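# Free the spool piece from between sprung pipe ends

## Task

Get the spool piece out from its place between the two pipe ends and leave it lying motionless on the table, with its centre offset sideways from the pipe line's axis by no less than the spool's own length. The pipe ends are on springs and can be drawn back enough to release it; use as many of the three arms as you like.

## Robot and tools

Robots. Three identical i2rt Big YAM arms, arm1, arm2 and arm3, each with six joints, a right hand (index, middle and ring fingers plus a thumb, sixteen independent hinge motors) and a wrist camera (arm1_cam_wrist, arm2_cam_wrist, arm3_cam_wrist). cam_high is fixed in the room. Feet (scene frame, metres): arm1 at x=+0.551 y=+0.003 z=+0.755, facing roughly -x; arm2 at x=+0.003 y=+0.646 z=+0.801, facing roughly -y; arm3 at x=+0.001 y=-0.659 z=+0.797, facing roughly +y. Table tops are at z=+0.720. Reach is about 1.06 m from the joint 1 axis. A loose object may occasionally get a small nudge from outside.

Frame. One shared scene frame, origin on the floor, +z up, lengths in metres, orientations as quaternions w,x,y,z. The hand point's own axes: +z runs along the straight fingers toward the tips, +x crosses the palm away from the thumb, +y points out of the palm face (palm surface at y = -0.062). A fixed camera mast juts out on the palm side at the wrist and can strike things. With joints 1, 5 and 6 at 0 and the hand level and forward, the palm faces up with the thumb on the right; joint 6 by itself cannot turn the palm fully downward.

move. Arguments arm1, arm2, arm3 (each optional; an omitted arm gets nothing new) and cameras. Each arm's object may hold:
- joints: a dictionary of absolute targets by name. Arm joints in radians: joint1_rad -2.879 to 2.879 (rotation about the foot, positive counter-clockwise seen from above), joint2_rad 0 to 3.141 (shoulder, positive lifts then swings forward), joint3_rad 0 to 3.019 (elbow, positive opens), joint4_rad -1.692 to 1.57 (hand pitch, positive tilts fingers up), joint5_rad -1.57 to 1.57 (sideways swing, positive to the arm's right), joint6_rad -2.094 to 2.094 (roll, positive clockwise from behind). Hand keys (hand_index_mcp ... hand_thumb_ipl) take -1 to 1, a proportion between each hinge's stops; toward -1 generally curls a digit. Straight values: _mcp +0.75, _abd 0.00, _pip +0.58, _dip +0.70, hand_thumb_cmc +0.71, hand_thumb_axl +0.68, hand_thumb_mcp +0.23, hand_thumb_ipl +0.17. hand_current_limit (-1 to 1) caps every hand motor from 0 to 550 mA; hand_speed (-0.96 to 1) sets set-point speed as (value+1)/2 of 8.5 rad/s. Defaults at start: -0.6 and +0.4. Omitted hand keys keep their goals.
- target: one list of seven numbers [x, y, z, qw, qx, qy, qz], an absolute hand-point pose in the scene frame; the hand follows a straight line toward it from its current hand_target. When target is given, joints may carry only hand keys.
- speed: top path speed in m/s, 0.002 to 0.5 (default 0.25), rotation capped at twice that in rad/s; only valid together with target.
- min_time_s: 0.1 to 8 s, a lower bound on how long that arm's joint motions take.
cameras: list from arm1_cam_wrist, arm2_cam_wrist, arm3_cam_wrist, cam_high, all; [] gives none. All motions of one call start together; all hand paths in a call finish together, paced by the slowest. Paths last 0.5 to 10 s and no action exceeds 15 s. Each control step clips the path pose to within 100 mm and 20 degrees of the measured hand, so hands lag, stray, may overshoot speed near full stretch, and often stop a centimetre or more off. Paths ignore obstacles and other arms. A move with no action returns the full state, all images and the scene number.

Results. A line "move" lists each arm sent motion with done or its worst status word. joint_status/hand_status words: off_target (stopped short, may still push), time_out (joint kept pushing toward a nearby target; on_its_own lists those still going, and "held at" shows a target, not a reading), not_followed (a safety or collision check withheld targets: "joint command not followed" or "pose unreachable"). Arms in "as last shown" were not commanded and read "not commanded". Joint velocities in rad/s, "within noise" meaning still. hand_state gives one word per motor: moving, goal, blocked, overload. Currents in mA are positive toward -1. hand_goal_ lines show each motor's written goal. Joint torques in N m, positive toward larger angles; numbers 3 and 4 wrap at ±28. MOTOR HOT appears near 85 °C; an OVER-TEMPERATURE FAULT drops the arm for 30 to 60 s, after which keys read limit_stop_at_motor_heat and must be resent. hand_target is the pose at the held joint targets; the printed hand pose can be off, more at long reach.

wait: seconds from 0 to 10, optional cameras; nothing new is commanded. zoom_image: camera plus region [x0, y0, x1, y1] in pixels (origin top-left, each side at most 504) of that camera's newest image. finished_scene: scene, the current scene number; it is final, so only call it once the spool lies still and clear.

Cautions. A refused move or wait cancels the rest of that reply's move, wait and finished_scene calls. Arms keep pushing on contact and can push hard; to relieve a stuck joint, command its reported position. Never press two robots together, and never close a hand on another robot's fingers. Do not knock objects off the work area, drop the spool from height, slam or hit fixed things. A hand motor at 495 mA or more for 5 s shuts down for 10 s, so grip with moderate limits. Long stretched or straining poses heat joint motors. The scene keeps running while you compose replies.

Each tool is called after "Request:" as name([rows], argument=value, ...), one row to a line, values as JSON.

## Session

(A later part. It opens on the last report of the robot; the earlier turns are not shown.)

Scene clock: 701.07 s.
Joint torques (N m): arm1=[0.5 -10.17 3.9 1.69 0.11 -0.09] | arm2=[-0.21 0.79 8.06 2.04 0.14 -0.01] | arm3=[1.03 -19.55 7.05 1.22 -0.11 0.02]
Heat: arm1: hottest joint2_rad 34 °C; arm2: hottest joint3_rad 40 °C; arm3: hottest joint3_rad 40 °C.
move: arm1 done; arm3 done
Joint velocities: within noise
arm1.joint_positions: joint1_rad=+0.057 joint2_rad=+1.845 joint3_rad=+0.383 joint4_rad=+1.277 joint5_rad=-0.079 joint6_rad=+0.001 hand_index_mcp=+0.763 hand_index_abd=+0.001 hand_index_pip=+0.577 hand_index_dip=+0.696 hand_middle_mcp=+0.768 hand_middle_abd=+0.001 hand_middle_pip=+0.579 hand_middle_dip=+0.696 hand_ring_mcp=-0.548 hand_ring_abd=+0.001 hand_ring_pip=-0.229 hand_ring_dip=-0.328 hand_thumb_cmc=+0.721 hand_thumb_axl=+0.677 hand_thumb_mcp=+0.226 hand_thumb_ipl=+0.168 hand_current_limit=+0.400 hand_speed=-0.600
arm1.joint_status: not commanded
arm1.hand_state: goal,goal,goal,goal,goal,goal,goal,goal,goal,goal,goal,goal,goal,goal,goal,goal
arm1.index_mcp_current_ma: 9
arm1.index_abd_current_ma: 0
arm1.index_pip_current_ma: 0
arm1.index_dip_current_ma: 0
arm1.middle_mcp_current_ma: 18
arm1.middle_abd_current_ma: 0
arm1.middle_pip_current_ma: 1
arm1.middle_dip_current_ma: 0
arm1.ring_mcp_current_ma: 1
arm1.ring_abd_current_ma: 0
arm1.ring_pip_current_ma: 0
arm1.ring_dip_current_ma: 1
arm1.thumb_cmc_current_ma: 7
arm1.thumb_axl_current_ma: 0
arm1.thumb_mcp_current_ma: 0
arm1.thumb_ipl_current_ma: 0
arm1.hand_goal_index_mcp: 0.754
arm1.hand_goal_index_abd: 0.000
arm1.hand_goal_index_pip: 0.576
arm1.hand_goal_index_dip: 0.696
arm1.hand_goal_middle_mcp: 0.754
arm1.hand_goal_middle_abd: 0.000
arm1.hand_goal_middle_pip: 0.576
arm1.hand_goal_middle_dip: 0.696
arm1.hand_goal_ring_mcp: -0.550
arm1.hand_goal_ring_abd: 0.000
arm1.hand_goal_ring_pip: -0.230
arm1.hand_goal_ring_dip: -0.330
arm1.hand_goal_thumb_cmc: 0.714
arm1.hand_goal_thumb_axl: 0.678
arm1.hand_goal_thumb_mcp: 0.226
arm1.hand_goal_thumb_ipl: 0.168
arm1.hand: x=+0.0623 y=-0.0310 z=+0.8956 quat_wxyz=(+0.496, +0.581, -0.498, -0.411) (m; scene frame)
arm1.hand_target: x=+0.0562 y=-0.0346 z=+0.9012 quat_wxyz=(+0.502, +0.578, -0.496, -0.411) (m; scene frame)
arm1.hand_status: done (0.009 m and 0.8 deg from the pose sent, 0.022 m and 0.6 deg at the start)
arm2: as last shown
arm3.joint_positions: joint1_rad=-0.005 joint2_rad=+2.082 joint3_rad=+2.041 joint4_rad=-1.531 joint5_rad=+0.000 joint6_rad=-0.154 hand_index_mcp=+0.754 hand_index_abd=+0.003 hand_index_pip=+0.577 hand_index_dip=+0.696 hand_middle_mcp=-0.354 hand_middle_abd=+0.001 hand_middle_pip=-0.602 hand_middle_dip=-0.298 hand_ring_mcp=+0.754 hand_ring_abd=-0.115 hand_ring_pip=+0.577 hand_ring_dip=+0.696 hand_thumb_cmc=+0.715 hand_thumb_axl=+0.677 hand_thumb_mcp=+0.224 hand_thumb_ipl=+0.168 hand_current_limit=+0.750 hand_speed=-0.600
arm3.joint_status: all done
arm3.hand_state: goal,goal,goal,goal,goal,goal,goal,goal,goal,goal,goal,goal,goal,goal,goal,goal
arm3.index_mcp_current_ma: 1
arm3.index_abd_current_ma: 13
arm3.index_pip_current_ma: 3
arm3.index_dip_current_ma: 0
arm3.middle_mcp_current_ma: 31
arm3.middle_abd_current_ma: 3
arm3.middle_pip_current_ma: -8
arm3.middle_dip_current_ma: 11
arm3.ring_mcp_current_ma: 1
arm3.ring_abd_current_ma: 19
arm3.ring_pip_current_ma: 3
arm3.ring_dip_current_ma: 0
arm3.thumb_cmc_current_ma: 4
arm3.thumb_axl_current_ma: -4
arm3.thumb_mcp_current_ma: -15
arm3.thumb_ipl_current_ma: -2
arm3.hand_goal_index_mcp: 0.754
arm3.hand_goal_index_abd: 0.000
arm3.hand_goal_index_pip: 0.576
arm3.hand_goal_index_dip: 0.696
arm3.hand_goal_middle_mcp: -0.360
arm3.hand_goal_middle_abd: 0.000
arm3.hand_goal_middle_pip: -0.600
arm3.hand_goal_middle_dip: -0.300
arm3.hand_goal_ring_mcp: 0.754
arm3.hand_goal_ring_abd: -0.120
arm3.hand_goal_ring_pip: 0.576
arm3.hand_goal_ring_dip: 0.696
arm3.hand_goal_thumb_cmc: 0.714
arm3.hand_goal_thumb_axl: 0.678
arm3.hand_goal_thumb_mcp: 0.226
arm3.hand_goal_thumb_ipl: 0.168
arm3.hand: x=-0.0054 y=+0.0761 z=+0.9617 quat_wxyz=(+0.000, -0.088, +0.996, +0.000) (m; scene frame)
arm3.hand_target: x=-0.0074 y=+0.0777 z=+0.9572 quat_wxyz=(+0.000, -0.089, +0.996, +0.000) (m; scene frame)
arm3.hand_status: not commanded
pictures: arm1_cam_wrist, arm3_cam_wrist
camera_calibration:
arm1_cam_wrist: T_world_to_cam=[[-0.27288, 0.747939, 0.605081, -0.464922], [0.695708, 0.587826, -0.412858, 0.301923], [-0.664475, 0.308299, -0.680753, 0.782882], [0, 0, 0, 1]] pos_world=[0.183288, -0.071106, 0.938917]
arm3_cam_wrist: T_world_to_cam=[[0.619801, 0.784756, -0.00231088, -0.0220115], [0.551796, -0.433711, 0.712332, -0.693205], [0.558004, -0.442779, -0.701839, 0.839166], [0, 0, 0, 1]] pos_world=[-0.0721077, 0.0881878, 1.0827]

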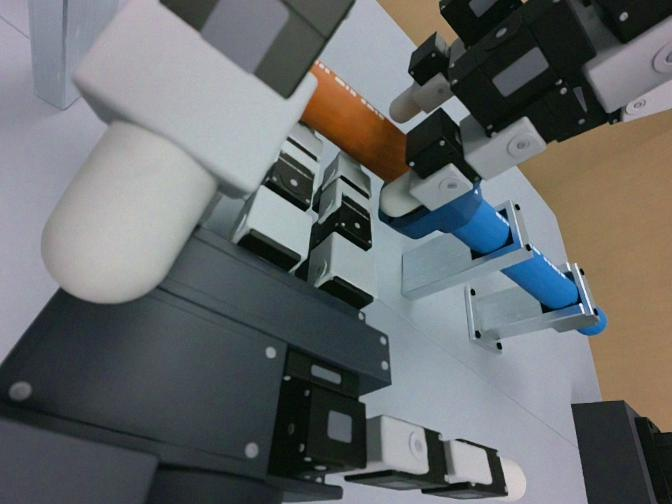

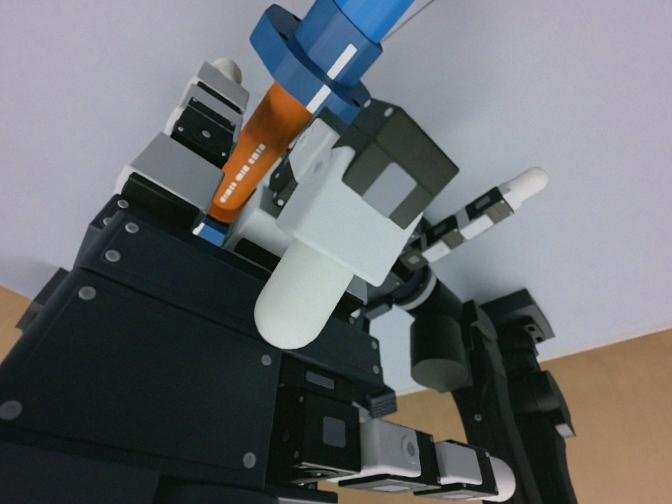

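Request:
move(arm3={"target": [-0.0110, 0.0977, 0.957, 0, -0.0889, 0.996, 0], "speed": 0.06}, cameras=["arm3_cam_wrist", "arm1_cam_wrist", "cam_high"])

Request:
zoom_image(camera="arm3_cam_wrist", region=[200, 30, 360, 190])

Request:
zoom_image(camera="arm1_cam_wrist", region=[280, 0, 520, 240])

Scene clock: 709.23 s.
Joint torques (N m): arm1=[0.21 -9.93 3.88 2.06 -0.02 -0.12] | arm2=[0.32 1.38 8.09 2.28 0.1 0.09] | arm3=[1.44 -19.08 11.14 0.59 -0.14 0.06]
Heat: arm1: hottest joint2_rad 34 °C; arm2: hottest joint3_rad 40 °C; arm3: hottest joint3_rad 40 °C.
move: arm3 off_target
Joint velocities: within noise
arm1, arm2: as last shown
arm1.joint_positions: joint1_rad=+0.057 joint2_rad=+1.845 joint3_rad=+0.383 joint4_rad=+1.267 joint5_rad=-0.076 joint6_rad=+0.003 hand_index_mcp=+0.775 hand_index_abd=+0.001 hand_index_pip=+0.577 hand_index_dip=+0.696 hand_middle_mcp=+0.768 hand_middle_abd=+0.001 hand_middle_pip=+0.579 hand_middle_dip=+0.696 hand_ring_mcp=-0.548 hand_ring_abd=+0.001 hand_ring_pip=-0.229 hand_ring_dip=-0.328 hand_thumb_cmc=+0.721 hand_thumb_axl=+0.677 hand_thumb_mcp=+0.226 hand_thumb_ipl=+0.168 hand_current_limit=+0.400 hand_speed=-0.600
arm1.hand_state: blocked,goal,goal,goal,goal,goal,goal,goal,goal,goal,goal,goal,goal,goal,goal,goal
arm1.index_mcp_current_ma: 32
arm1.hand: x=+0.0619 y=-0.0303 z=+0.8928 quat_wxyz=(+0.493, +0.582, -0.502, -0.408) (m; scene frame)
arm1.hand_target: x=+0.0562 y=-0.0345 z=+0.9011 quat_wxyz=(+0.502, +0.578, -0.496, -0.411) (m; scene frame)
arm3.joint_positions: joint1_rad=-0.005 joint2_rad=+2.136 joint3_rad=+2.093 joint4_rad=-1.559 joint5_rad=+0.001 joint6_rad=-0.154 hand_index_mcp=+0.767 hand_index_abd=+0.001 hand_index_pip=+0.584 hand_index_dip=+0.699 hand_middle_mcp=-0.354 hand_middle_abd=+0.001 hand_middle_pip=-0.602 hand_middle_dip=-0.298 hand_ring_mcp=+0.754 hand_ring_abd=-0.116 hand_ring_pip=+0.577 hand_ring_dip=+0.696 hand_thumb_cmc=+0.715 hand_thumb_axl=+0.677 hand_thumb_mcp=+0.223 hand_thumb_ipl=+0.168 hand_current_limit=+0.750 hand_speed=-0.600
arm3.joint_status: not commanded
arm3.hand_state: goal,goal,goal,goal,goal,goal,goal,goal,goal,goal,goal,goal,goal,goal,goal,goal
arm3.index_mcp_current_ma: 64
arm3.index_abd_current_ma: 2
arm3.index_pip_current_ma: 40
arm3.index_dip_current_ma: 16
arm3.middle_mcp_current_ma: 31
arm3.middle_abd_current_ma: 3
arm3.middle_pip_current_ma: -8
arm3.middle_dip_current_ma: 11
arm3.ring_mcp_current_ma: 1
arm3.ring_abd_current_ma: 18
arm3.ring_pip_current_ma: 3
arm3.ring_dip_current_ma: 0
arm3.thumb_cmc_current_ma: 4
arm3.thumb_axl_current_ma: -4
arm3.thumb_mcp_current_ma: -16
arm3.thumb_ipl_current_ma: -2
arm3.hand_goal_index_mcp: 0.754
arm3.hand_goal_index_abd: 0.000
arm3.hand_goal_index_pip: 0.576
arm3.hand_goal_index_dip: 0.696
arm3.hand_goal_middle_mcp: -0.360
arm3.hand_goal_middle_abd: 0.000
arm3.hand_goal_middle_pip: -0.600
arm3.hand_goal_middle_dip: -0.300
arm3.hand_goal_ring_mcp: 0.754
arm3.hand_goal_ring_abd: -0.120
arm3.hand_goal_ring_pip: 0.576
arm3.hand_goal_ring_dip: 0.696
arm3.hand_goal_thumb_cmc: 0.714
arm3.hand_goal_thumb_axl: 0.678
arm3.hand_goal_thumb_mcp: 0.226
arm3.hand_goal_thumb_ipl: 0.168
arm3.hand: x=-0.0055 y=+0.0843 z=+0.9448 quat_wxyz=(-0.001, -0.088, +0.996, -0.015) (m; scene frame)
arm3.hand_target: x=-0.0110 y=+0.0969 z=+0.9572 quat_wxyz=(+0.000, -0.089, +0.996, +0.001) (m; scene frame)
arm3.hand_status: off_target (0.019 m and 1.8 deg from the pose sent, 0.023 m and 0.1 deg at the start)
pictures: arm1_cam_wrist, arm3_cam_wrist, cam_high
camera_calibration:
arm1_cam_wrist: T_world_to_cam=[[-0.276442, 0.74915, 0.601959, -0.460897], [0.702209, 0.58509, -0.405675, 0.293724], [-0.656111, 0.310556, -0.687803, 0.78641], [0, 0, 0, 1]] pos_world=[0.182306, -0.0707979, 0.937493]
arm3_cam_wrist: T_world_to_cam=[[0.619754, 0.78439, -0.0252452, -0.00667448], [0.551042, -0.412029, 0.725661, -0.691943], [0.5588, -0.463643, -0.687589, 0.819319], [0, 0, 0, 1]] pos_world=[-0.0724084, 0.100006, 1.0653]

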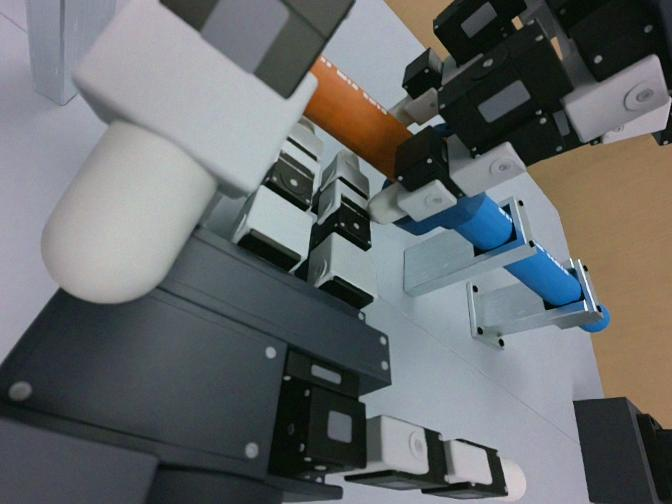

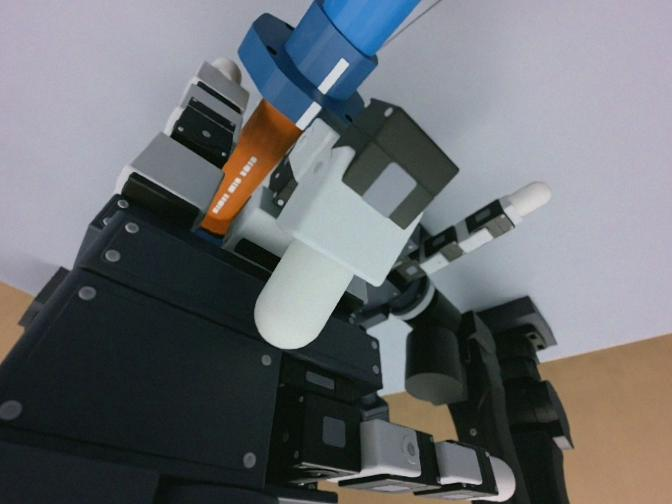

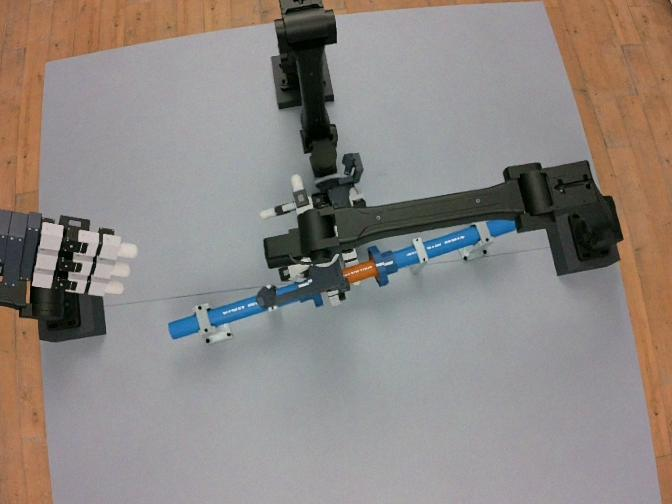

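Scaled by 3.150 from the camera's 672x504 image, which has a finer 960x720 frame.

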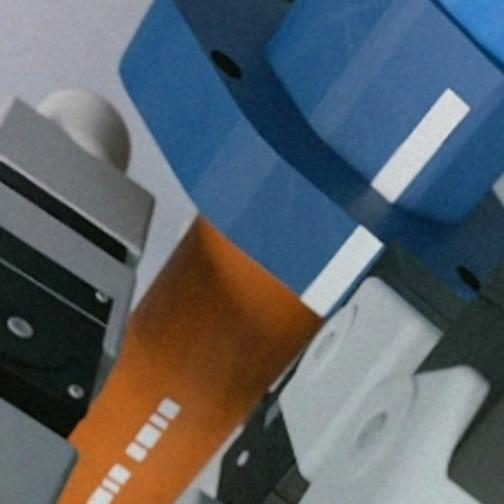

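Scaled by 2.100 from the camera's 672x504 image, which has a finer 960x720 frame.

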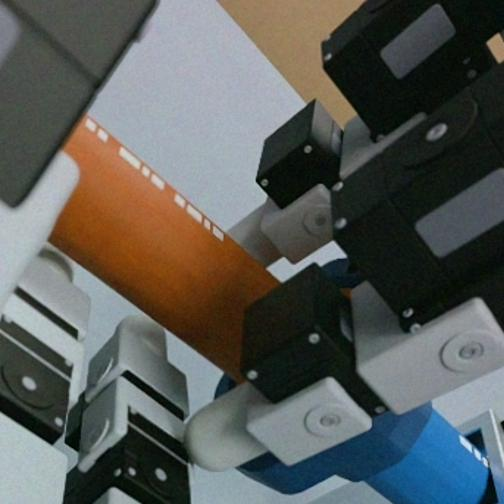

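Request:
move(arm3={"target": [-0.0110, 0.0977, 0.982, 0, -0.0889, 0.996, 0], "speed": 0.1}, cameras=["arm3_cam_wrist", "arm1_cam_wrist"])

Request:
zoom_image(camera="arm1_cam_wrist", region=[280, 0, 520, 240])

Scene clock: 718.67 s.
Joint torques (N m): arm1=[0.5 -9.88 3.95 2.07 0 -0.11] | arm2=[0.79 0.62 8.02 2.17 0.07 0.02] | arm3=[1.44 -19.84 11.19 0.51 -0.13 0.06]
Heat: arm1: hottest joint3_rad 34 °C; arm2: hottest joint3_rad 40 °C; arm3: hottest joint3_rad 42 °C.
move: arm3 off_target
Joint velocities: within noise
arm1, arm2: as last shown
arm1.joint_positions: joint1_rad=+0.057 joint2_rad=+1.845 joint3_rad=+0.383 joint4_rad=+1.267 joint5_rad=-0.076 joint6_rad=+0.003 hand_index_mcp=+0.773 hand_index_abd=+0.001 hand_index_pip=+0.577 hand_index_dip=+0.696 hand_middle_mcp=+0.768 hand_middle_abd=+0.001 hand_middle_pip=+0.579 hand_middle_dip=+0.696 hand_ring_mcp=-0.548 hand_ring_abd=+0.001 hand_ring_pip=-0.229 hand_ring_dip=-0.328 hand_thumb_cmc=+0.721 hand_thumb_axl=+0.677 hand_thumb_mcp=+0.226 hand_thumb_ipl=+0.168 hand_current_limit=+0.400 hand_speed=-0.600
arm1.hand_state: goal,goal,goal,goal,goal,goal,goal,goal,goal,goal,goal,goal,goal,goal,goal,goal
arm1.index_mcp_current_ma: 28
arm3.joint_positions: joint1_rad=-0.005 joint2_rad=+2.143 joint3_rad=+2.162 joint4_rad=-1.623 joint5_rad=+0.001 joint6_rad=-0.154 hand_index_mcp=+0.755 hand_index_abd=+0.001 hand_index_pip=+0.579 hand_index_dip=+0.699 hand_middle_mcp=-0.354 hand_middle_abd=+0.001 hand_middle_pip=-0.602 hand_middle_dip=-0.298 hand_ring_mcp=+0.754 hand_ring_abd=-0.116 hand_ring_pip=+0.577 hand_ring_dip=+0.696 hand_thumb_cmc=+0.715 hand_thumb_axl=+0.677 hand_thumb_mcp=+0.223 hand_thumb_ipl=+0.168 hand_current_limit=+0.750 hand_speed=-0.600
arm3.joint_status: not commanded
arm3.hand_state: goal,goal,goal,goal,goal,goal,goal,goal,goal,goal,goal,goal,goal,goal,goal,goal
arm3.index_mcp_current_ma: 4
arm3.index_abd_current_ma: 2
arm3.index_pip_current_ma: 12
arm3.index_dip_current_ma: 13
arm3.middle_mcp_current_ma: 31
arm3.middle_abd_current_ma: 3
arm3.middle_pip_current_ma: -8
arm3.middle_dip_current_ma: 11
arm3.ring_mcp_current_ma: 1
arm3.ring_abd_current_ma: 18
arm3.ring_pip_current_ma: 3
arm3.ring_dip_current_ma: 0
arm3.thumb_cmc_current_ma: 4
arm3.thumb_axl_current_ma: -4
arm3.thumb_mcp_current_ma: -16
arm3.thumb_ipl_current_ma: -2
arm3.hand_goal_index_mcp: 0.754
arm3.hand_goal_index_abd: 0.000
arm3.hand_goal_index_pip: 0.576
arm3.hand_goal_index_dip: 0.696
arm3.hand_goal_middle_mcp: -0.360
arm3.hand_goal_middle_abd: 0.000
arm3.hand_goal_middle_pip: -0.600
arm3.hand_goal_middle_dip: -0.300
arm3.hand_goal_ring_mcp: 0.754
arm3.hand_goal_ring_abd: -0.120
arm3.hand_goal_ring_pip: 0.576
arm3.hand_goal_ring_dip: 0.696
arm3.hand_goal_thumb_cmc: 0.714
arm3.hand_goal_thumb_axl: 0.678
arm3.hand_goal_thumb_mcp: 0.226
arm3.hand_goal_thumb_ipl: 0.168
arm3.hand: x=-0.0056 y=+0.0858 z=+0.9662 quat_wxyz=(-0.001, -0.088, +0.996, -0.017) (m; scene frame)
arm3.hand_target: x=-0.0110 y=+0.0968 z=+0.9821 quat_wxyz=(+0.000, -0.089, +0.996, +0.001) (m; scene frame)
arm3.hand_status: off_target (0.020 m and 1.9 deg from the pose sent, 0.040 m and 1.8 deg at the start)
pictures: arm1_cam_wrist, arm3_cam_wrist
camera_calibration:
arm1_cam_wrist: T_world_to_cam=[[-0.276442, 0.74915, 0.601959, -0.460897], [0.702209, 0.58509, -0.405675, 0.293724], [-0.656111, 0.310556, -0.687803, 0.78641], [0, 0, 0, 1]] pos_world=[0.182306, -0.0707979, 0.937493]
arm3_cam_wrist: T_world_to_cam=[[0.619751, 0.784323, -0.0273096, -0.00537587], [0.551059, -0.410128, 0.726725, -0.708037], [0.558786, -0.465438, -0.686386, 0.833789], [0, 0, 0, 1]] pos_world=[-0.0724084, 0.101908, 1.0867]

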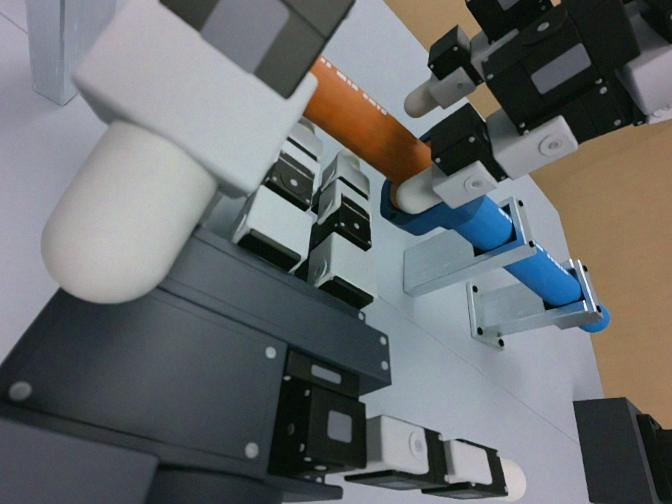

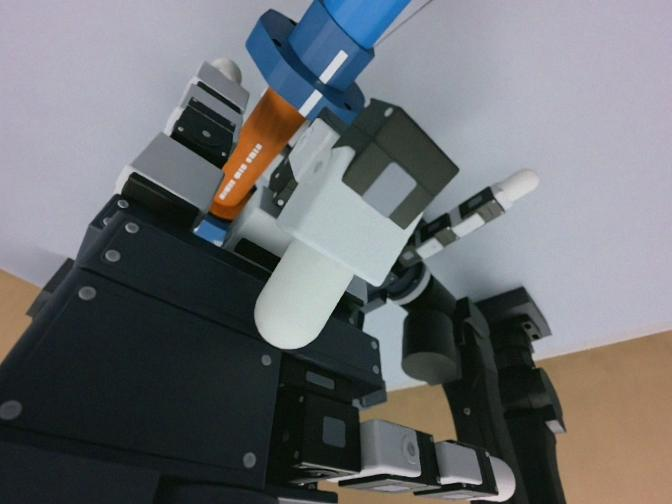

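Scaled by 2.100 from the camera's 672x504 image, which has a finer 960x720 frame.

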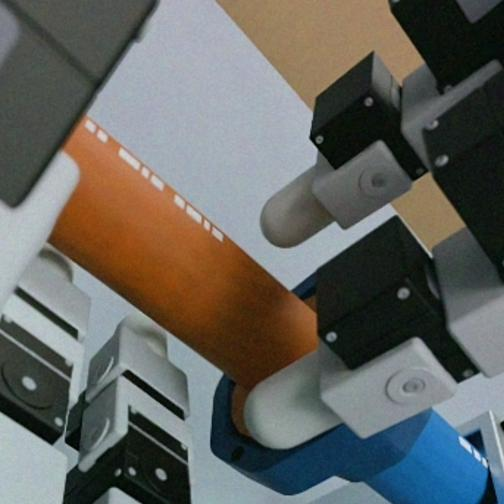

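Request:
move(arm3={"target": [-0.0150, 0.120, 0.985, 0, -0.0889, 0.996, 0], "speed": 0.08}, cameras=["arm3_cam_wrist", "arm1_cam_wrist", "cam_high"])

Request:
zoom_image(camera="arm1_cam_wrist", region=[280, 0, 520, 240])

Request:
zoom_image(camera="arm3_cam_wrist", region=[200, 30, 360, 190])

Scene clock: 727.80 s.
Joint torques (N m): arm1=[0.5 -9.93 3.92 2.04 -0.01 -0.13] | arm2=[-0.15 0.91 7.98 2.04 0.09 0.03] | arm3=[1.67 -20.48 11.62 0.51 -0.14 0.1]
Heat: arm1: hottest joint3_rad 34 °C; arm2: hottest joint3_rad 40 °C; arm3: hottest joint3_rad 44 °C.
move: arm3 off_target
Joint velocities: within noise
arm1, arm2: as last shown
arm3.joint_positions: joint1_rad=-0.003 joint2_rad=+2.227 joint3_rad=+2.313 joint4_rad=-1.690 joint5_rad=+0.001 joint6_rad=-0.154 hand_index_mcp=+0.755 hand_index_abd=+0.001 hand_index_pip=+0.578 hand_index_dip=+0.699 hand_middle_mcp=-0.354 hand_middle_abd=+0.001 hand_middle_pip=-0.602 hand_middle_dip=-0.298 hand_ring_mcp=+0.788 hand_ring_abd=-0.118 hand_ring_pip=+0.592 hand_ring_dip=+0.700 hand_thumb_cmc=+0.715 hand_thumb_axl=+0.677 hand_thumb_mcp=+0.223 hand_thumb_ipl=+0.168 hand_current_limit=+0.750 hand_speed=-0.600
arm3.joint_status: not commanded
arm3.hand_state: goal,goal,goal,goal,goal,goal,goal,goal,blocked,goal,goal,goal,goal,goal,goal,goal
arm3.index_mcp_current_ma: 3
arm3.index_abd_current_ma: 2
arm3.index_pip_current_ma: 12
arm3.index_dip_current_ma: 13
arm3.middle_mcp_current_ma: 31
arm3.middle_abd_current_ma: 3
arm3.middle_pip_current_ma: -8
arm3.middle_dip_current_ma: 11
arm3.ring_mcp_current_ma: 178
arm3.ring_abd_current_ma: 9
arm3.ring_pip_current_ma: 78
arm3.ring_dip_current_ma: 20
arm3.thumb_cmc_current_ma: 3
arm3.thumb_axl_current_ma: -4
arm3.thumb_mcp_current_ma: -16
arm3.thumb_ipl_current_ma: -2
arm3.hand_goal_index_mcp: 0.754
arm3.hand_goal_index_abd: 0.000
arm3.hand_goal_index_pip: 0.576
arm3.hand_goal_index_dip: 0.696
arm3.hand_goal_middle_mcp: -0.360
arm3.hand_goal_middle_abd: 0.000
arm3.hand_goal_middle_pip: -0.600
arm3.hand_goal_middle_dip: -0.300
arm3.hand_goal_ring_mcp: 0.754
arm3.hand_goal_ring_abd: -0.120
arm3.hand_goal_ring_pip: 0.576
arm3.hand_goal_ring_dip: 0.696
arm3.hand_goal_thumb_cmc: 0.714
arm3.hand_goal_thumb_axl: 0.678
arm3.hand_goal_thumb_mcp: 0.226
arm3.hand_goal_thumb_ipl: 0.168
arm3.hand: x=-0.0081 y=+0.1072 z=+0.9686 quat_wxyz=(-0.001, -0.089, +0.996, -0.017) (m; scene frame)
arm3.hand_target: x=-0.0150 y=+0.1187 z=+0.9849 quat_wxyz=(+0.000, -0.089, +0.996, +0.003) (m; scene frame)
arm3.hand_status: off_target (0.022 m and 1.9 deg from the pose sent, 0.040 m and 1.9 deg at the start; a joint's target at an end of its range on 18 of 35 steps)
pictures: arm1_cam_wrist, arm3_cam_wrist, cam_high
camera_calibration:
arm1_cam_wrist: T_world_to_cam=[[-0.276442, 0.74915, 0.601959, -0.460897], [0.702209, 0.58509, -0.405675, 0.293724], [-0.656111, 0.310556, -0.687803, 0.78641], [0, 0, 0, 1]] pos_world=[0.182306, -0.0707979, 0.937493]
arm3_cam_wrist: T_world_to_cam=[[0.617667, 0.785955, -0.0275861, -0.020464], [0.552106, -0.408376, 0.726917, -0.699958], [0.560059, -0.464223, -0.686171, 0.846517], [0, 0, 0, 1]] pos_world=[-0.0750084, 0.123211, 1.0891]

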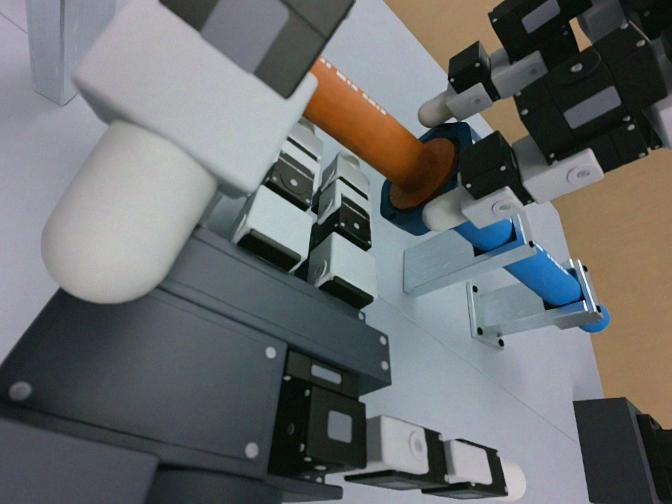

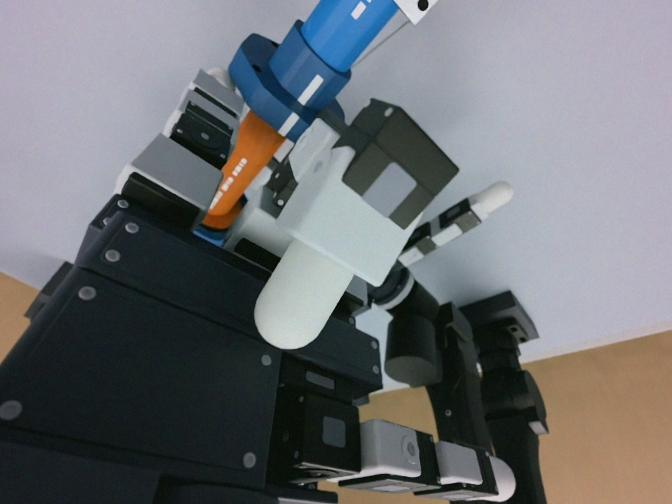

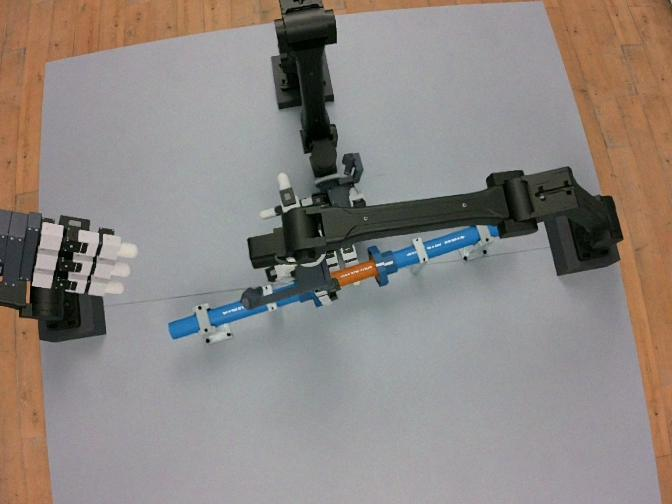

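Scaled by 2.100 from the camera's 672x504 image, which has a finer 960x720 frame.

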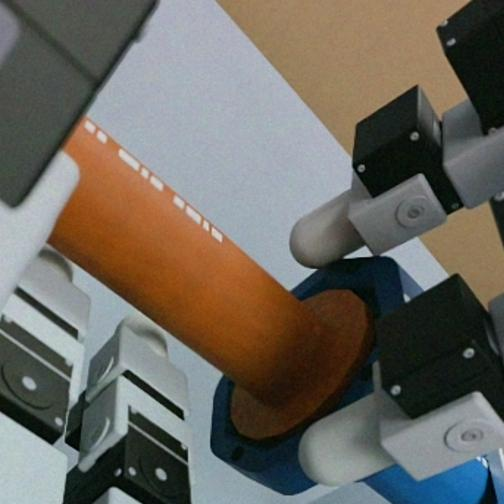

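Scaled by 3.150 from the camera's 672x504 image, which has a finer 960x720 frame.

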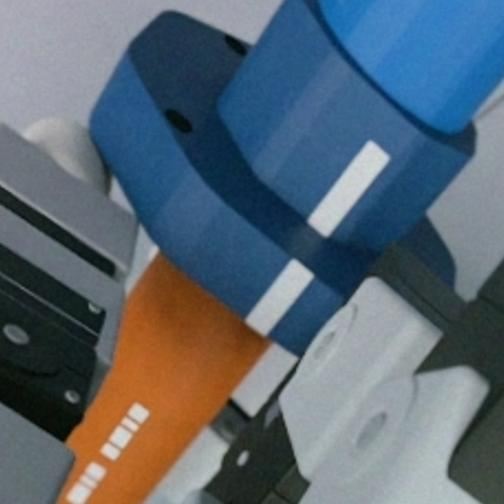

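Request:
move(arm3={"target": [-0.030, 0.107, 0.985, 0, -0.0889, 0.996, 0], "speed": 0.08}, cameras=["arm3_cam_wrist", "arm1_cam_wrist"])

Scene clock: 755.70 s.
Joint torques (N m): arm1=[0.56 -9.99 3.88 2.06 -0.01 -0.11] | arm2=[0.32 0.38 8.09 2.35 0.04 0.02] | arm3=[2.08 -23.24 7.02 1.37 -0.33 0.1]
Heat: arm1: hottest joint3_rad 34 °C; arm2: hottest joint3_rad 41 °C; arm3: hottest joint3_rad 48 °C.
move: arm3 off_target
Joint velocities: within noise
arm1, arm2: as last shown
arm3.joint_positions: joint1_rad=+0.015 joint2_rad=+2.224 joint3_rad=+2.302 joint4_rad=-1.687 joint5_rad=+0.005 joint6_rad=-0.128 hand_index_mcp=+0.761 hand_index_abd=+0.020 hand_index_pip=+0.580 hand_index_dip=+0.699 hand_middle_mcp=-0.354 hand_middle_abd=+0.001 hand_middle_pip=-0.602 hand_middle_dip=-0.298 hand_ring_mcp=+0.763 hand_ring_abd=-0.120 hand_ring_pip=+0.584 hand_ring_dip=+0.700 hand_thumb_cmc=+0.715 hand_thumb_axl=+0.677 hand_thumb_mcp=+0.223 hand_thumb_ipl=+0.168 hand_current_limit=+0.750 hand_speed=-0.600
arm3.joint_status: not commanded
arm3.hand_state: goal,blocked,goal,goal,goal,goal,goal,goal,goal,goal,goal,goal,goal,goal,goal,goal
arm3.index_mcp_current_ma: 36
arm3.index_abd_current_ma: 86
arm3.index_pip_current_ma: 19
arm3.index_dip_current_ma: 13
arm3.middle_mcp_current_ma: 31
arm3.middle_abd_current_ma: 3
arm3.middle_pip_current_ma: -8
arm3.middle_dip_current_ma: 11
arm3.ring_mcp_current_ma: 47
arm3.ring_abd_current_ma: 1
arm3.ring_pip_current_ma: 37
arm3.ring_dip_current_ma: 20
arm3.thumb_cmc_current_ma: 3
arm3.thumb_axl_current_ma: -4
arm3.thumb_mcp_current_ma: -16
arm3.thumb_ipl_current_ma: -2
arm3.hand_goal_index_mcp: 0.754
arm3.hand_goal_index_abd: 0.000
arm3.hand_goal_index_pip: 0.576
arm3.hand_goal_index_dip: 0.696
arm3.hand_goal_middle_mcp: -0.360
arm3.hand_goal_middle_abd: 0.000
arm3.hand_goal_middle_pip: -0.600
arm3.hand_goal_middle_dip: -0.300
arm3.hand_goal_ring_mcp: 0.754
arm3.hand_goal_ring_abd: -0.120
arm3.hand_goal_ring_pip: 0.576
arm3.hand_goal_ring_dip: 0.696
arm3.hand_goal_thumb_cmc: 0.714
arm3.hand_goal_thumb_axl: 0.678
arm3.hand_goal_thumb_mcp: 0.226
arm3.hand_goal_thumb_ipl: 0.168
arm3.hand: x=-0.0185 y=+0.1049 z=+0.9662 quat_wxyz=(+0.002, -0.086, +0.996, -0.019) (m; scene frame)
arm3.hand_target: x=-0.0300 y=+0.1067 z=+0.9849 quat_wxyz=(+0.000, -0.089, +0.996, +0.000) (m; scene frame)
arm3.hand_status: off_target (0.022 m and 2.3 deg from the pose sent, 0.027 m and 1.9 deg at the start)
pictures: arm1_cam_wrist, arm3_cam_wrist
camera_calibration:
arm1_cam_wrist: T_world_to_cam=[[-0.276442, 0.74915, 0.601959, -0.460897], [0.702209, 0.58509, -0.405675, 0.293724], [-0.656111, 0.310556, -0.687803, 0.78641], [0, 0, 0, 1]] pos_world=[0.182306, -0.0707979, 0.937493]
arm3_cam_wrist: T_world_to_cam=[[0.623645, 0.781202, -0.0281073, -0.0111209], [0.545268, -0.408969, 0.731729, -0.698183], [0.560133, -0.471665, -0.681016, 0.845414], [0, 0, 0, 1]] pos_world=[-0.0859115, 0.121905, 1.08631]

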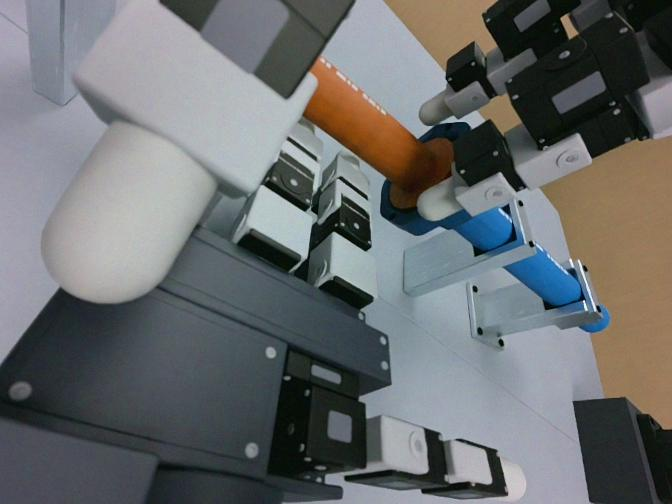

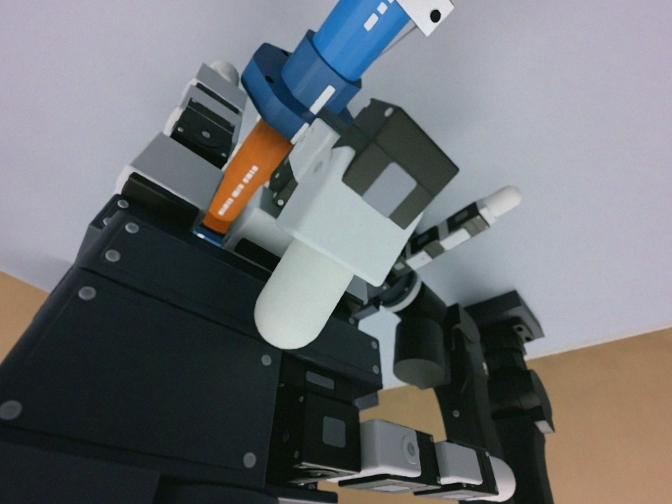

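Request:
move(arm3={"target": [-0.024, 0.080, 0.985, 0, -0.0889, 0.996, 0], "speed": 0.1}, cameras=["arm1_cam_wrist"])

Scene clock: 760.87 s.
Joint torques (N m): arm1=[0.38 -10.17 3.89 2.03 -0.01 -0.11] | arm2=[0.38 -0.21 8.12 2.1 0.08 0.01] | arm3=[1.32 -21.66 7.04 1.14 -0.15 0.01]
Heat: arm1: hottest joint3_rad 34 °C; arm2: hottest joint3_rad 41 °C; arm3: hottest joint3_rad 47 °C.
move: arm3 off_target
Joint velocities: within noise
arm1, arm2: as last shown
arm3.joint_positions: joint1_rad=+0.017 joint2_rad=+2.115 joint3_rad=+2.129 joint4_rad=-1.610 joint5_rad=+0.001 joint6_rad=-0.128 hand_index_mcp=+0.755 hand_index_abd=+0.003 hand_index_pip=+0.579 hand_index_dip=+0.699 hand_middle_mcp=-0.354 hand_middle_abd=+0.001 hand_middle_pip=-0.602 hand_middle_dip=-0.298 hand_ring_mcp=+0.755 hand_ring_abd=-0.120 hand_ring_pip=+0.578 hand_ring_dip=+0.699 hand_thumb_cmc=+0.715 hand_thumb_axl=+0.677 hand_thumb_mcp=+0.223 hand_thumb_ipl=+0.168 hand_current_limit=+0.750 hand_speed=-0.600
arm3.joint_status: not commanded
arm3.hand_state: goal,goal,goal,goal,goal,goal,goal,goal,goal,goal,goal,goal,goal,goal,goal,goal
arm3.index_mcp_current_ma: 4
arm3.index_abd_current_ma: 13
arm3.index_pip_current_ma: 12
arm3.index_dip_current_ma: 13
arm3.middle_mcp_current_ma: 31
arm3.middle_abd_current_ma: 3
arm3.middle_pip_current_ma: -8
arm3.middle_dip_current_ma: 11
arm3.ring_mcp_current_ma: 3
arm3.ring_abd_current_ma: 1
arm3.ring_pip_current_ma: 10
arm3.ring_dip_current_ma: 14
arm3.thumb_cmc_current_ma: 3
arm3.thumb_axl_current_ma: -4
arm3.thumb_mcp_current_ma: -16
arm3.thumb_ipl_current_ma: -2
arm3.hand_goal_index_mcp: 0.754
arm3.hand_goal_index_abd: 0.000
arm3.hand_goal_index_pip: 0.576
arm3.hand_goal_index_dip: 0.696
arm3.hand_goal_middle_mcp: -0.360
arm3.hand_goal_middle_abd: 0.000
arm3.hand_goal_middle_pip: -0.600
arm3.hand_goal_middle_dip: -0.300
arm3.hand_goal_ring_mcp: 0.754
arm3.hand_goal_ring_abd: -0.120
arm3.hand_goal_ring_pip: 0.576
arm3.hand_goal_ring_dip: 0.696
arm3.hand_goal_thumb_cmc: 0.714
arm3.hand_goal_thumb_axl: 0.678
arm3.hand_goal_thumb_mcp: 0.226
arm3.hand_goal_thumb_ipl: 0.168
arm3.hand: x=-0.0195 y=+0.0795 z=+0.9722 quat_wxyz=(+0.000, -0.086, +0.996, -0.013) (m; scene frame)
arm3.hand_target: x=-0.0240 y=+0.0800 z=+0.9851 quat_wxyz=(+0.000, -0.089, +0.996, +0.000) (m; scene frame)
arm3.hand_status: off_target (0.014 m and 1.5 deg from the pose sent, 0.032 m and 2.3 deg at the start)
pictures: arm1_cam_wrist
camera_calibration:
arm1_cam_wrist: T_world_to_cam=[[-0.276442, 0.74915, 0.601959, -0.460897], [0.702209, 0.58509, -0.405675, 0.293724], [-0.656111, 0.310556, -0.687803, 0.78641], [0, 0, 0, 1]] pos_world=[0.182306, -0.0707979, 0.937493]

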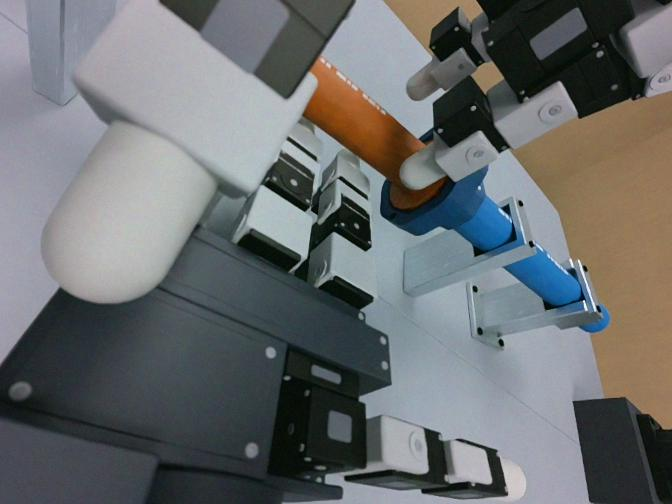

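Request:
move(arm3={"target": [-0.028, 0.108, 0.972, 0, -0.0889, 0.996, 0], "speed": 0.08, "joints": {"hand_index_abd": -0.02, "hand_ring_abd": 0.05}}, cameras=["arm1_cam_wrist", "arm3_cam_wrist"])

Request:
zoom_image(camera="arm1_cam_wrist", region=[280, 0, 520, 240])

Request:
zoom_image(camera="arm3_cam_wrist", region=[180, 10, 400, 230])

Scene clock: 770.03 s.
Joint torques (N m): arm1=[0.26 -10.05 4 2.04 -0.02 -0.12] | arm2=[0.26 0.62 8.05 2.24 0.07 0.07] | arm3=[1.61 -20.72 11.18 0.4 -0.15 0.05]
Heat: arm1: hottest joint3_rad 34 °C; arm2: hottest joint3_rad 41 °C; arm3: hottest joint3_rad 46 °C.
move: arm3 off_target
Joint velocities: within noise
arm1, arm2: as last shown
arm3.joint_positions: joint1_rad=+0.018 joint2_rad=+2.189 joint3_rad=+2.204 joint4_rad=-1.624 joint5_rad=+0.001 joint6_rad=-0.128 hand_index_mcp=+0.755 hand_index_abd=-0.017 hand_index_pip=+0.578 hand_index_dip=+0.699 hand_middle_mcp=-0.354 hand_middle_abd=+0.001 hand_middle_pip=-0.602 hand_middle_dip=-0.298 hand_ring_mcp=+0.754 hand_ring_abd=+0.046 hand_ring_pip=+0.578 hand_ring_dip=+0.699 hand_thumb_cmc=+0.715 hand_thumb_axl=+0.677 hand_thumb_mcp=+0.223 hand_thumb_ipl=+0.168 hand_current_limit=+0.750 hand_speed=-0.600
arm3.joint_status: all done
arm3.hand_state: goal,goal,goal,goal,goal,goal,goal,goal,goal,goal,goal,goal,goal,goal,goal,goal
arm3.index_mcp_current_ma: 3
arm3.index_abd_current_ma: 14
arm3.index_pip_current_ma: 12
arm3.index_dip_current_ma: 13
arm3.middle_mcp_current_ma: 31
arm3.middle_abd_current_ma: 3
arm3.middle_pip_current_ma: -8
arm3.middle_dip_current_ma: 11
arm3.ring_mcp_current_ma: 2
arm3.ring_abd_current_ma: -15
arm3.ring_pip_current_ma: 10
arm3.ring_dip_current_ma: 14
arm3.thumb_cmc_current_ma: 3
arm3.thumb_axl_current_ma: -4
arm3.thumb_mcp_current_ma: -16
arm3.thumb_ipl_current_ma: -2
arm3.hand_goal_index_mcp: 0.754
arm3.hand_goal_index_abd: -0.020
arm3.hand_goal_index_pip: 0.576
arm3.hand_goal_index_dip: 0.696
arm3.hand_goal_middle_mcp: -0.360
arm3.hand_goal_middle_abd: 0.000
arm3.hand_goal_middle_pip: -0.600
arm3.hand_goal_middle_dip: -0.300
arm3.hand_goal_ring_mcp: 0.754
arm3.hand_goal_ring_abd: 0.050
arm3.hand_goal_ring_pip: 0.576
arm3.hand_goal_ring_dip: 0.696
arm3.hand_goal_thumb_cmc: 0.714
arm3.hand_goal_thumb_axl: 0.678
arm3.hand_goal_thumb_mcp: 0.226
arm3.hand_goal_thumb_ipl: 0.168
arm3.hand: x=-0.0211 y=+0.0968 z=+0.9514 quat_wxyz=(+0.000, -0.087, +0.996, -0.020) (m; scene frame)
arm3.hand_target: x=-0.0280 y=+0.1069 z=+0.9722 quat_wxyz=(+0.000, -0.089, +0.996, +0.001) (m; scene frame)
arm3.hand_status: off_target (0.024 m and 2.3 deg from the pose sent, 0.030 m and 1.5 deg at the start)
pictures: arm1_cam_wrist, arm3_cam_wrist
camera_calibration:
arm1_cam_wrist: T_world_to_cam=[[-0.276442, 0.74915, 0.601959, -0.460897], [0.702209, 0.58509, -0.405675, 0.293724], [-0.656111, 0.310556, -0.687803, 0.78641], [0, 0, 0, 1]] pos_world=[0.182306, -0.0707979, 0.937493]
arm3_cam_wrist: T_world_to_cam=[[0.621256, 0.783, -0.0308497, -0.00123388], [0.549239, -0.407028, 0.729839, -0.687495], [0.558907, -0.470361, -0.682923, 0.83462], [0, 0, 0, 1]] pos_world=[-0.0881092, 0.113709, 1.0717]

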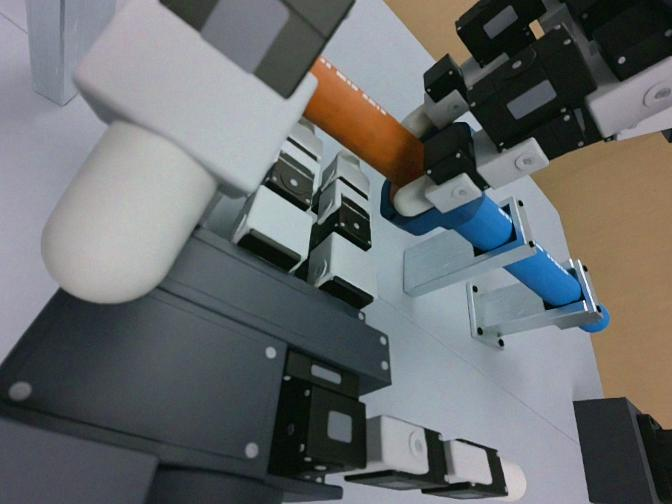

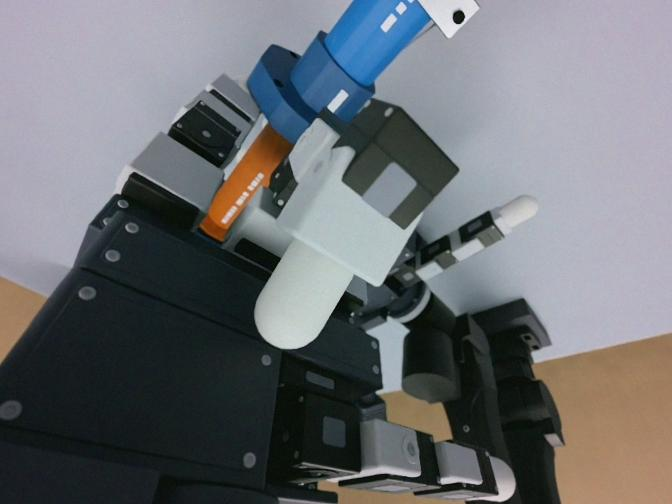

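Scaled by 2.100 from the camera's 672x504 image, which has a finer 960x720 frame.

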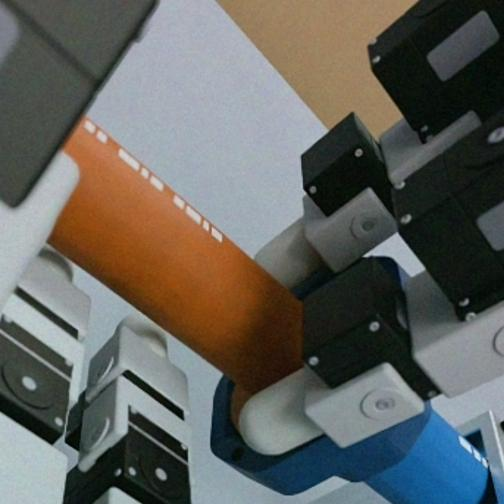

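Scaled by 2.291 from the camera's 672x504 image, which has a finer 960x720 frame.

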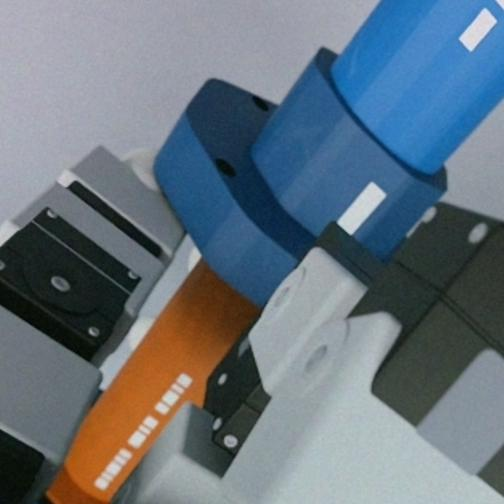

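Request:
move(arm3={"target": [-0.033, 0.132, 0.975, 0, -0.0889, 0.996, 0], "speed": 0.06}, cameras=["arm1_cam_wrist", "arm3_cam_wrist", "cam_high"])

Request:
zoom_image(camera="arm1_cam_wrist", region=[280, 0, 520, 240])

Request:
zoom_image(camera="arm3_cam_wrist", region=[180, 10, 400, 230])

Scene clock: 777.27 s.
Joint torques (N m): arm1=[0.26 -9.99 3.92 2.07 -0.01 -0.12] | arm2=[0.15 -0.32 8.14 2.06 0.08 0.01] | arm3=[1.85 -20.01 13.23 0.5 -0.14 0.09]
Heat: arm1: hottest joint3_rad 34 °C; arm2: hottest joint3_rad 41 °C; arm3: hottest joint3_rad 46 °C.
move: arm3 off_target
Joint velocities: within noise
arm1: as last shown
arm2.joint_positions: joint1_rad=-0.121 joint2_rad=+0.598 joint3_rad=+1.370 joint4_rad=-1.294 joint5_rad=+0.082 joint6_rad=+1.105 hand_index_mcp=+0.755 hand_index_abd=+0.000 hand_index_pip=+0.577 hand_index_dip=+0.696 hand_middle_mcp=+0.755 hand_middle_abd=+0.000 hand_middle_pip=+0.577 hand_middle_dip=+0.696 hand_ring_mcp=+0.755 hand_ring_abd=+0.000 hand_ring_pip=+0.577 hand_ring_dip=+0.696 hand_thumb_cmc=+0.715 hand_thumb_axl=+0.677 hand_thumb_mcp=+0.226 hand_thumb_ipl=+0.168 hand_current_limit=+0.400 hand_speed=-0.600
arm2.joint_status: not commanded
arm2.hand_state: goal,goal,goal,goal,goal,goal,goal,goal,goal,goal,goal,goal,goal,goal,goal,goal
arm2.index_mcp_current_ma: 1
arm2.index_abd_current_ma: 0
arm2.index_pip_current_ma: 1
arm2.index_dip_current_ma: 0
arm2.middle_mcp_current_ma: 1
arm2.middle_abd_current_ma: 0
arm2.middle_pip_current_ma: 1
arm2.middle_dip_current_ma: 0
arm2.ring_mcp_current_ma: 1
arm2.ring_abd_current_ma: 0
arm2.ring_pip_current_ma: 1
arm2.ring_dip_current_ma: 0
arm2.thumb_cmc_current_ma: 1
arm2.thumb_axl_current_ma: -1
arm2.thumb_mcp_current_ma: 0
arm2.thumb_ipl_current_ma: 0
arm2.hand_goal_index_mcp: 0.754
arm2.hand_goal_index_abd: 0.000
arm2.hand_goal_index_pip: 0.576
arm2.hand_goal_index_dip: 0.696
arm2.hand_goal_middle_mcp: 0.754
arm2.hand_goal_middle_abd: 0.000
arm2.hand_goal_middle_pip: 0.576
arm2.hand_goal_middle_dip: 0.696
arm2.hand_goal_ring_mcp: 0.754
arm2.hand_goal_ring_abd: 0.000
arm2.hand_goal_ring_pip: 0.576
arm2.hand_goal_ring_dip: 0.696
arm2.hand_goal_thumb_cmc: 0.714
arm2.hand_goal_thumb_axl: 0.678
arm2.hand_goal_thumb_mcp: 0.226
arm2.hand_goal_thumb_ipl: 0.168
arm2.hand: x=-0.1167 y=+0.4160 z=+1.3623 quat_wxyz=(+0.452, +0.707, -0.499, +0.216) (m; scene frame)
arm2.hand_target: x=-0.1165 y=+0.4190 z=+1.3752 quat_wxyz=(+0.463, +0.700, -0.495, +0.222) (m; scene frame)
arm2.hand_status: not commanded
arm3.joint_positions: joint1_rad=+0.021 joint2_rad=+2.262 joint3_rad=+2.342 joint4_rad=-1.690 joint5_rad=+0.001 joint6_rad=-0.128 hand_index_mcp=+0.826 hand_index_abd=-0.017 hand_index_pip=+0.612 hand_index_dip=+0.702 hand_middle_mcp=-0.354 hand_middle_abd=+0.001 hand_middle_pip=-0.602 hand_middle_dip=-0.298 hand_ring_mcp=+0.832 hand_ring_abd=+0.045 hand_ring_pip=+0.612 hand_ring_dip=+0.703 hand_thumb_cmc=+0.715 hand_thumb_axl=+0.677 hand_thumb_mcp=+0.223 hand_thumb_ipl=+0.168 hand_current_limit=+0.750 hand_speed=-0.600
arm3.joint_status: not commanded
arm3.hand_state: blocked,goal,blocked,goal,goal,goal,goal,goal,blocked,goal,blocked,goal,goal,goal,goal,goal
arm3.index_mcp_current_ma: 379
arm3.index_abd_current_ma: 11
arm3.index_pip_current_ma: 177
arm3.index_dip_current_ma: 30
arm3.middle_mcp_current_ma: 31
arm3.middle_abd_current_ma: 3
arm3.middle_pip_current_ma: -8
arm3.middle_dip_current_ma: 11
arm3.ring_mcp_current_ma: 412
arm3.ring_abd_current_ma: -19
arm3.ring_pip_current_ma: 176
arm3.ring_dip_current_ma: 34
arm3.thumb_cmc_current_ma: 3
arm3.thumb_axl_current_ma: -4
arm3.thumb_mcp_current_ma: -16
arm3.thumb_ipl_current_ma: -2
arm3.hand_goal_index_mcp: 0.754
arm3.hand_goal_index_abd: -0.020
arm3.hand_goal_index_pip: 0.576
arm3.hand_goal_index_dip: 0.696
arm3.hand_goal_middle_mcp: -0.360
arm3.hand_goal_middle_abd: 0.000
arm3.hand_goal_middle_pip: -0.600
arm3.hand_goal_middle_dip: -0.300
arm3.hand_goal_ring_mcp: 0.754
arm3.hand_goal_ring_abd: 0.050
arm3.hand_goal_ring_pip: 0.576
arm3.hand_goal_ring_dip: 0.696
arm3.hand_goal_thumb_cmc: 0.714
arm3.hand_goal_thumb_axl: 0.678
arm3.hand_goal_thumb_mcp: 0.226
arm3.hand_goal_thumb_ipl: 0.168
arm3.hand: x=-0.0240 y=+0.1142 z=+0.9563 quat_wxyz=(+0.000, -0.088, +0.996, -0.020) (m; scene frame)
arm3.hand_target: x=-0.0331 y=+0.1298 z=+0.9748 quat_wxyz=(+0.000, -0.089, +0.996, +0.006) (m; scene frame)
arm3.hand_status: off_target (0.027 m and 2.2 deg from the pose sent, 0.044 m and 2.3 deg at the start; a joint's target at an end of its range on 23 of 37 steps)
pictures: arm1_cam_wrist, arm3_cam_wrist, cam_high
camera_calibration:
arm1_cam_wrist: T_world_to_cam=[[-0.276442, 0.74915, 0.601959, -0.460897], [0.702209, 0.58509, -0.405675, 0.293724], [-0.656111, 0.310556, -0.687803, 0.78641], [0, 0, 0, 1]] pos_world=[0.182306, -0.0707979, 0.937493]
arm3_cam_wrist: T_world_to_cam=[[0.619169, 0.784649, -0.0309139, -0.0130909], [0.550319, -0.405503, 0.729874, -0.682543], [0.560159, -0.468928, -0.682882, 0.847493], [0, 0, 0, 1]] pos_world=[-0.0910093, 0.130912, 1.0765]

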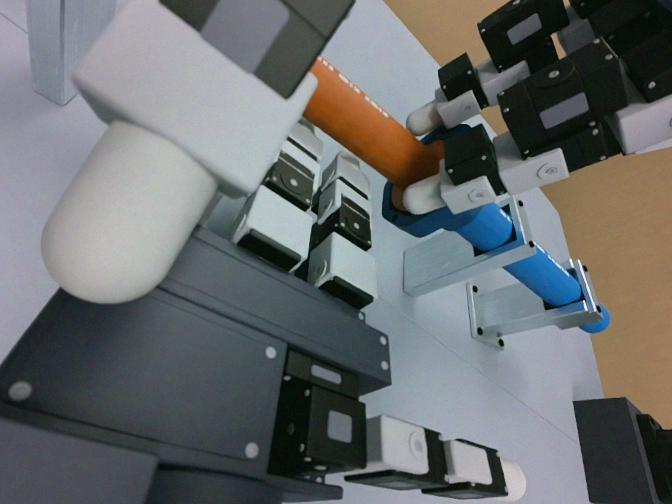

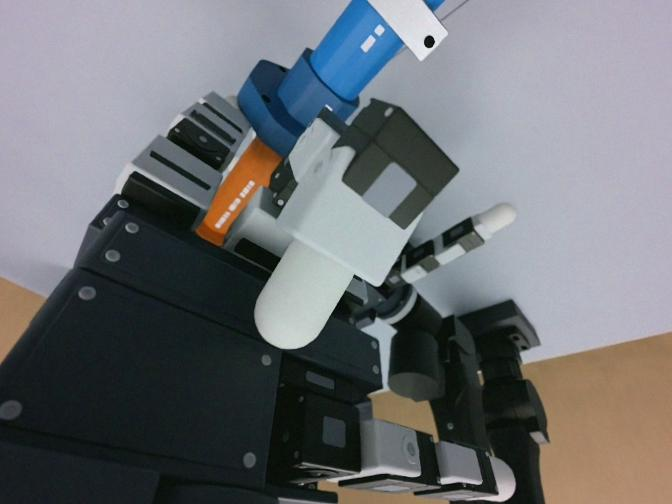

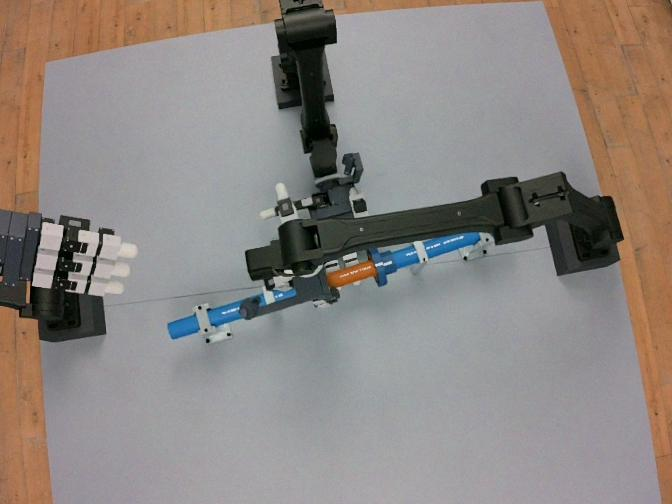

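Scaled by 2.100 from the camera's 672x504 image, which has a finer 960x720 frame.

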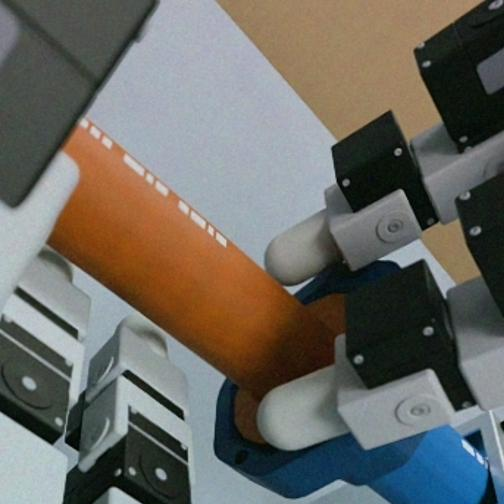

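Scaled by 2.291 from the camera's 672x504 image, which has a finer 960x720 frame.

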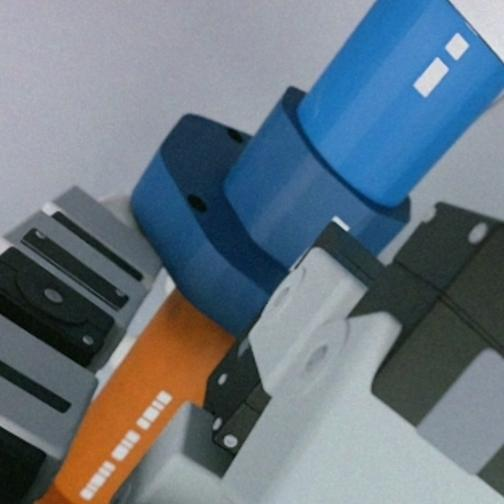

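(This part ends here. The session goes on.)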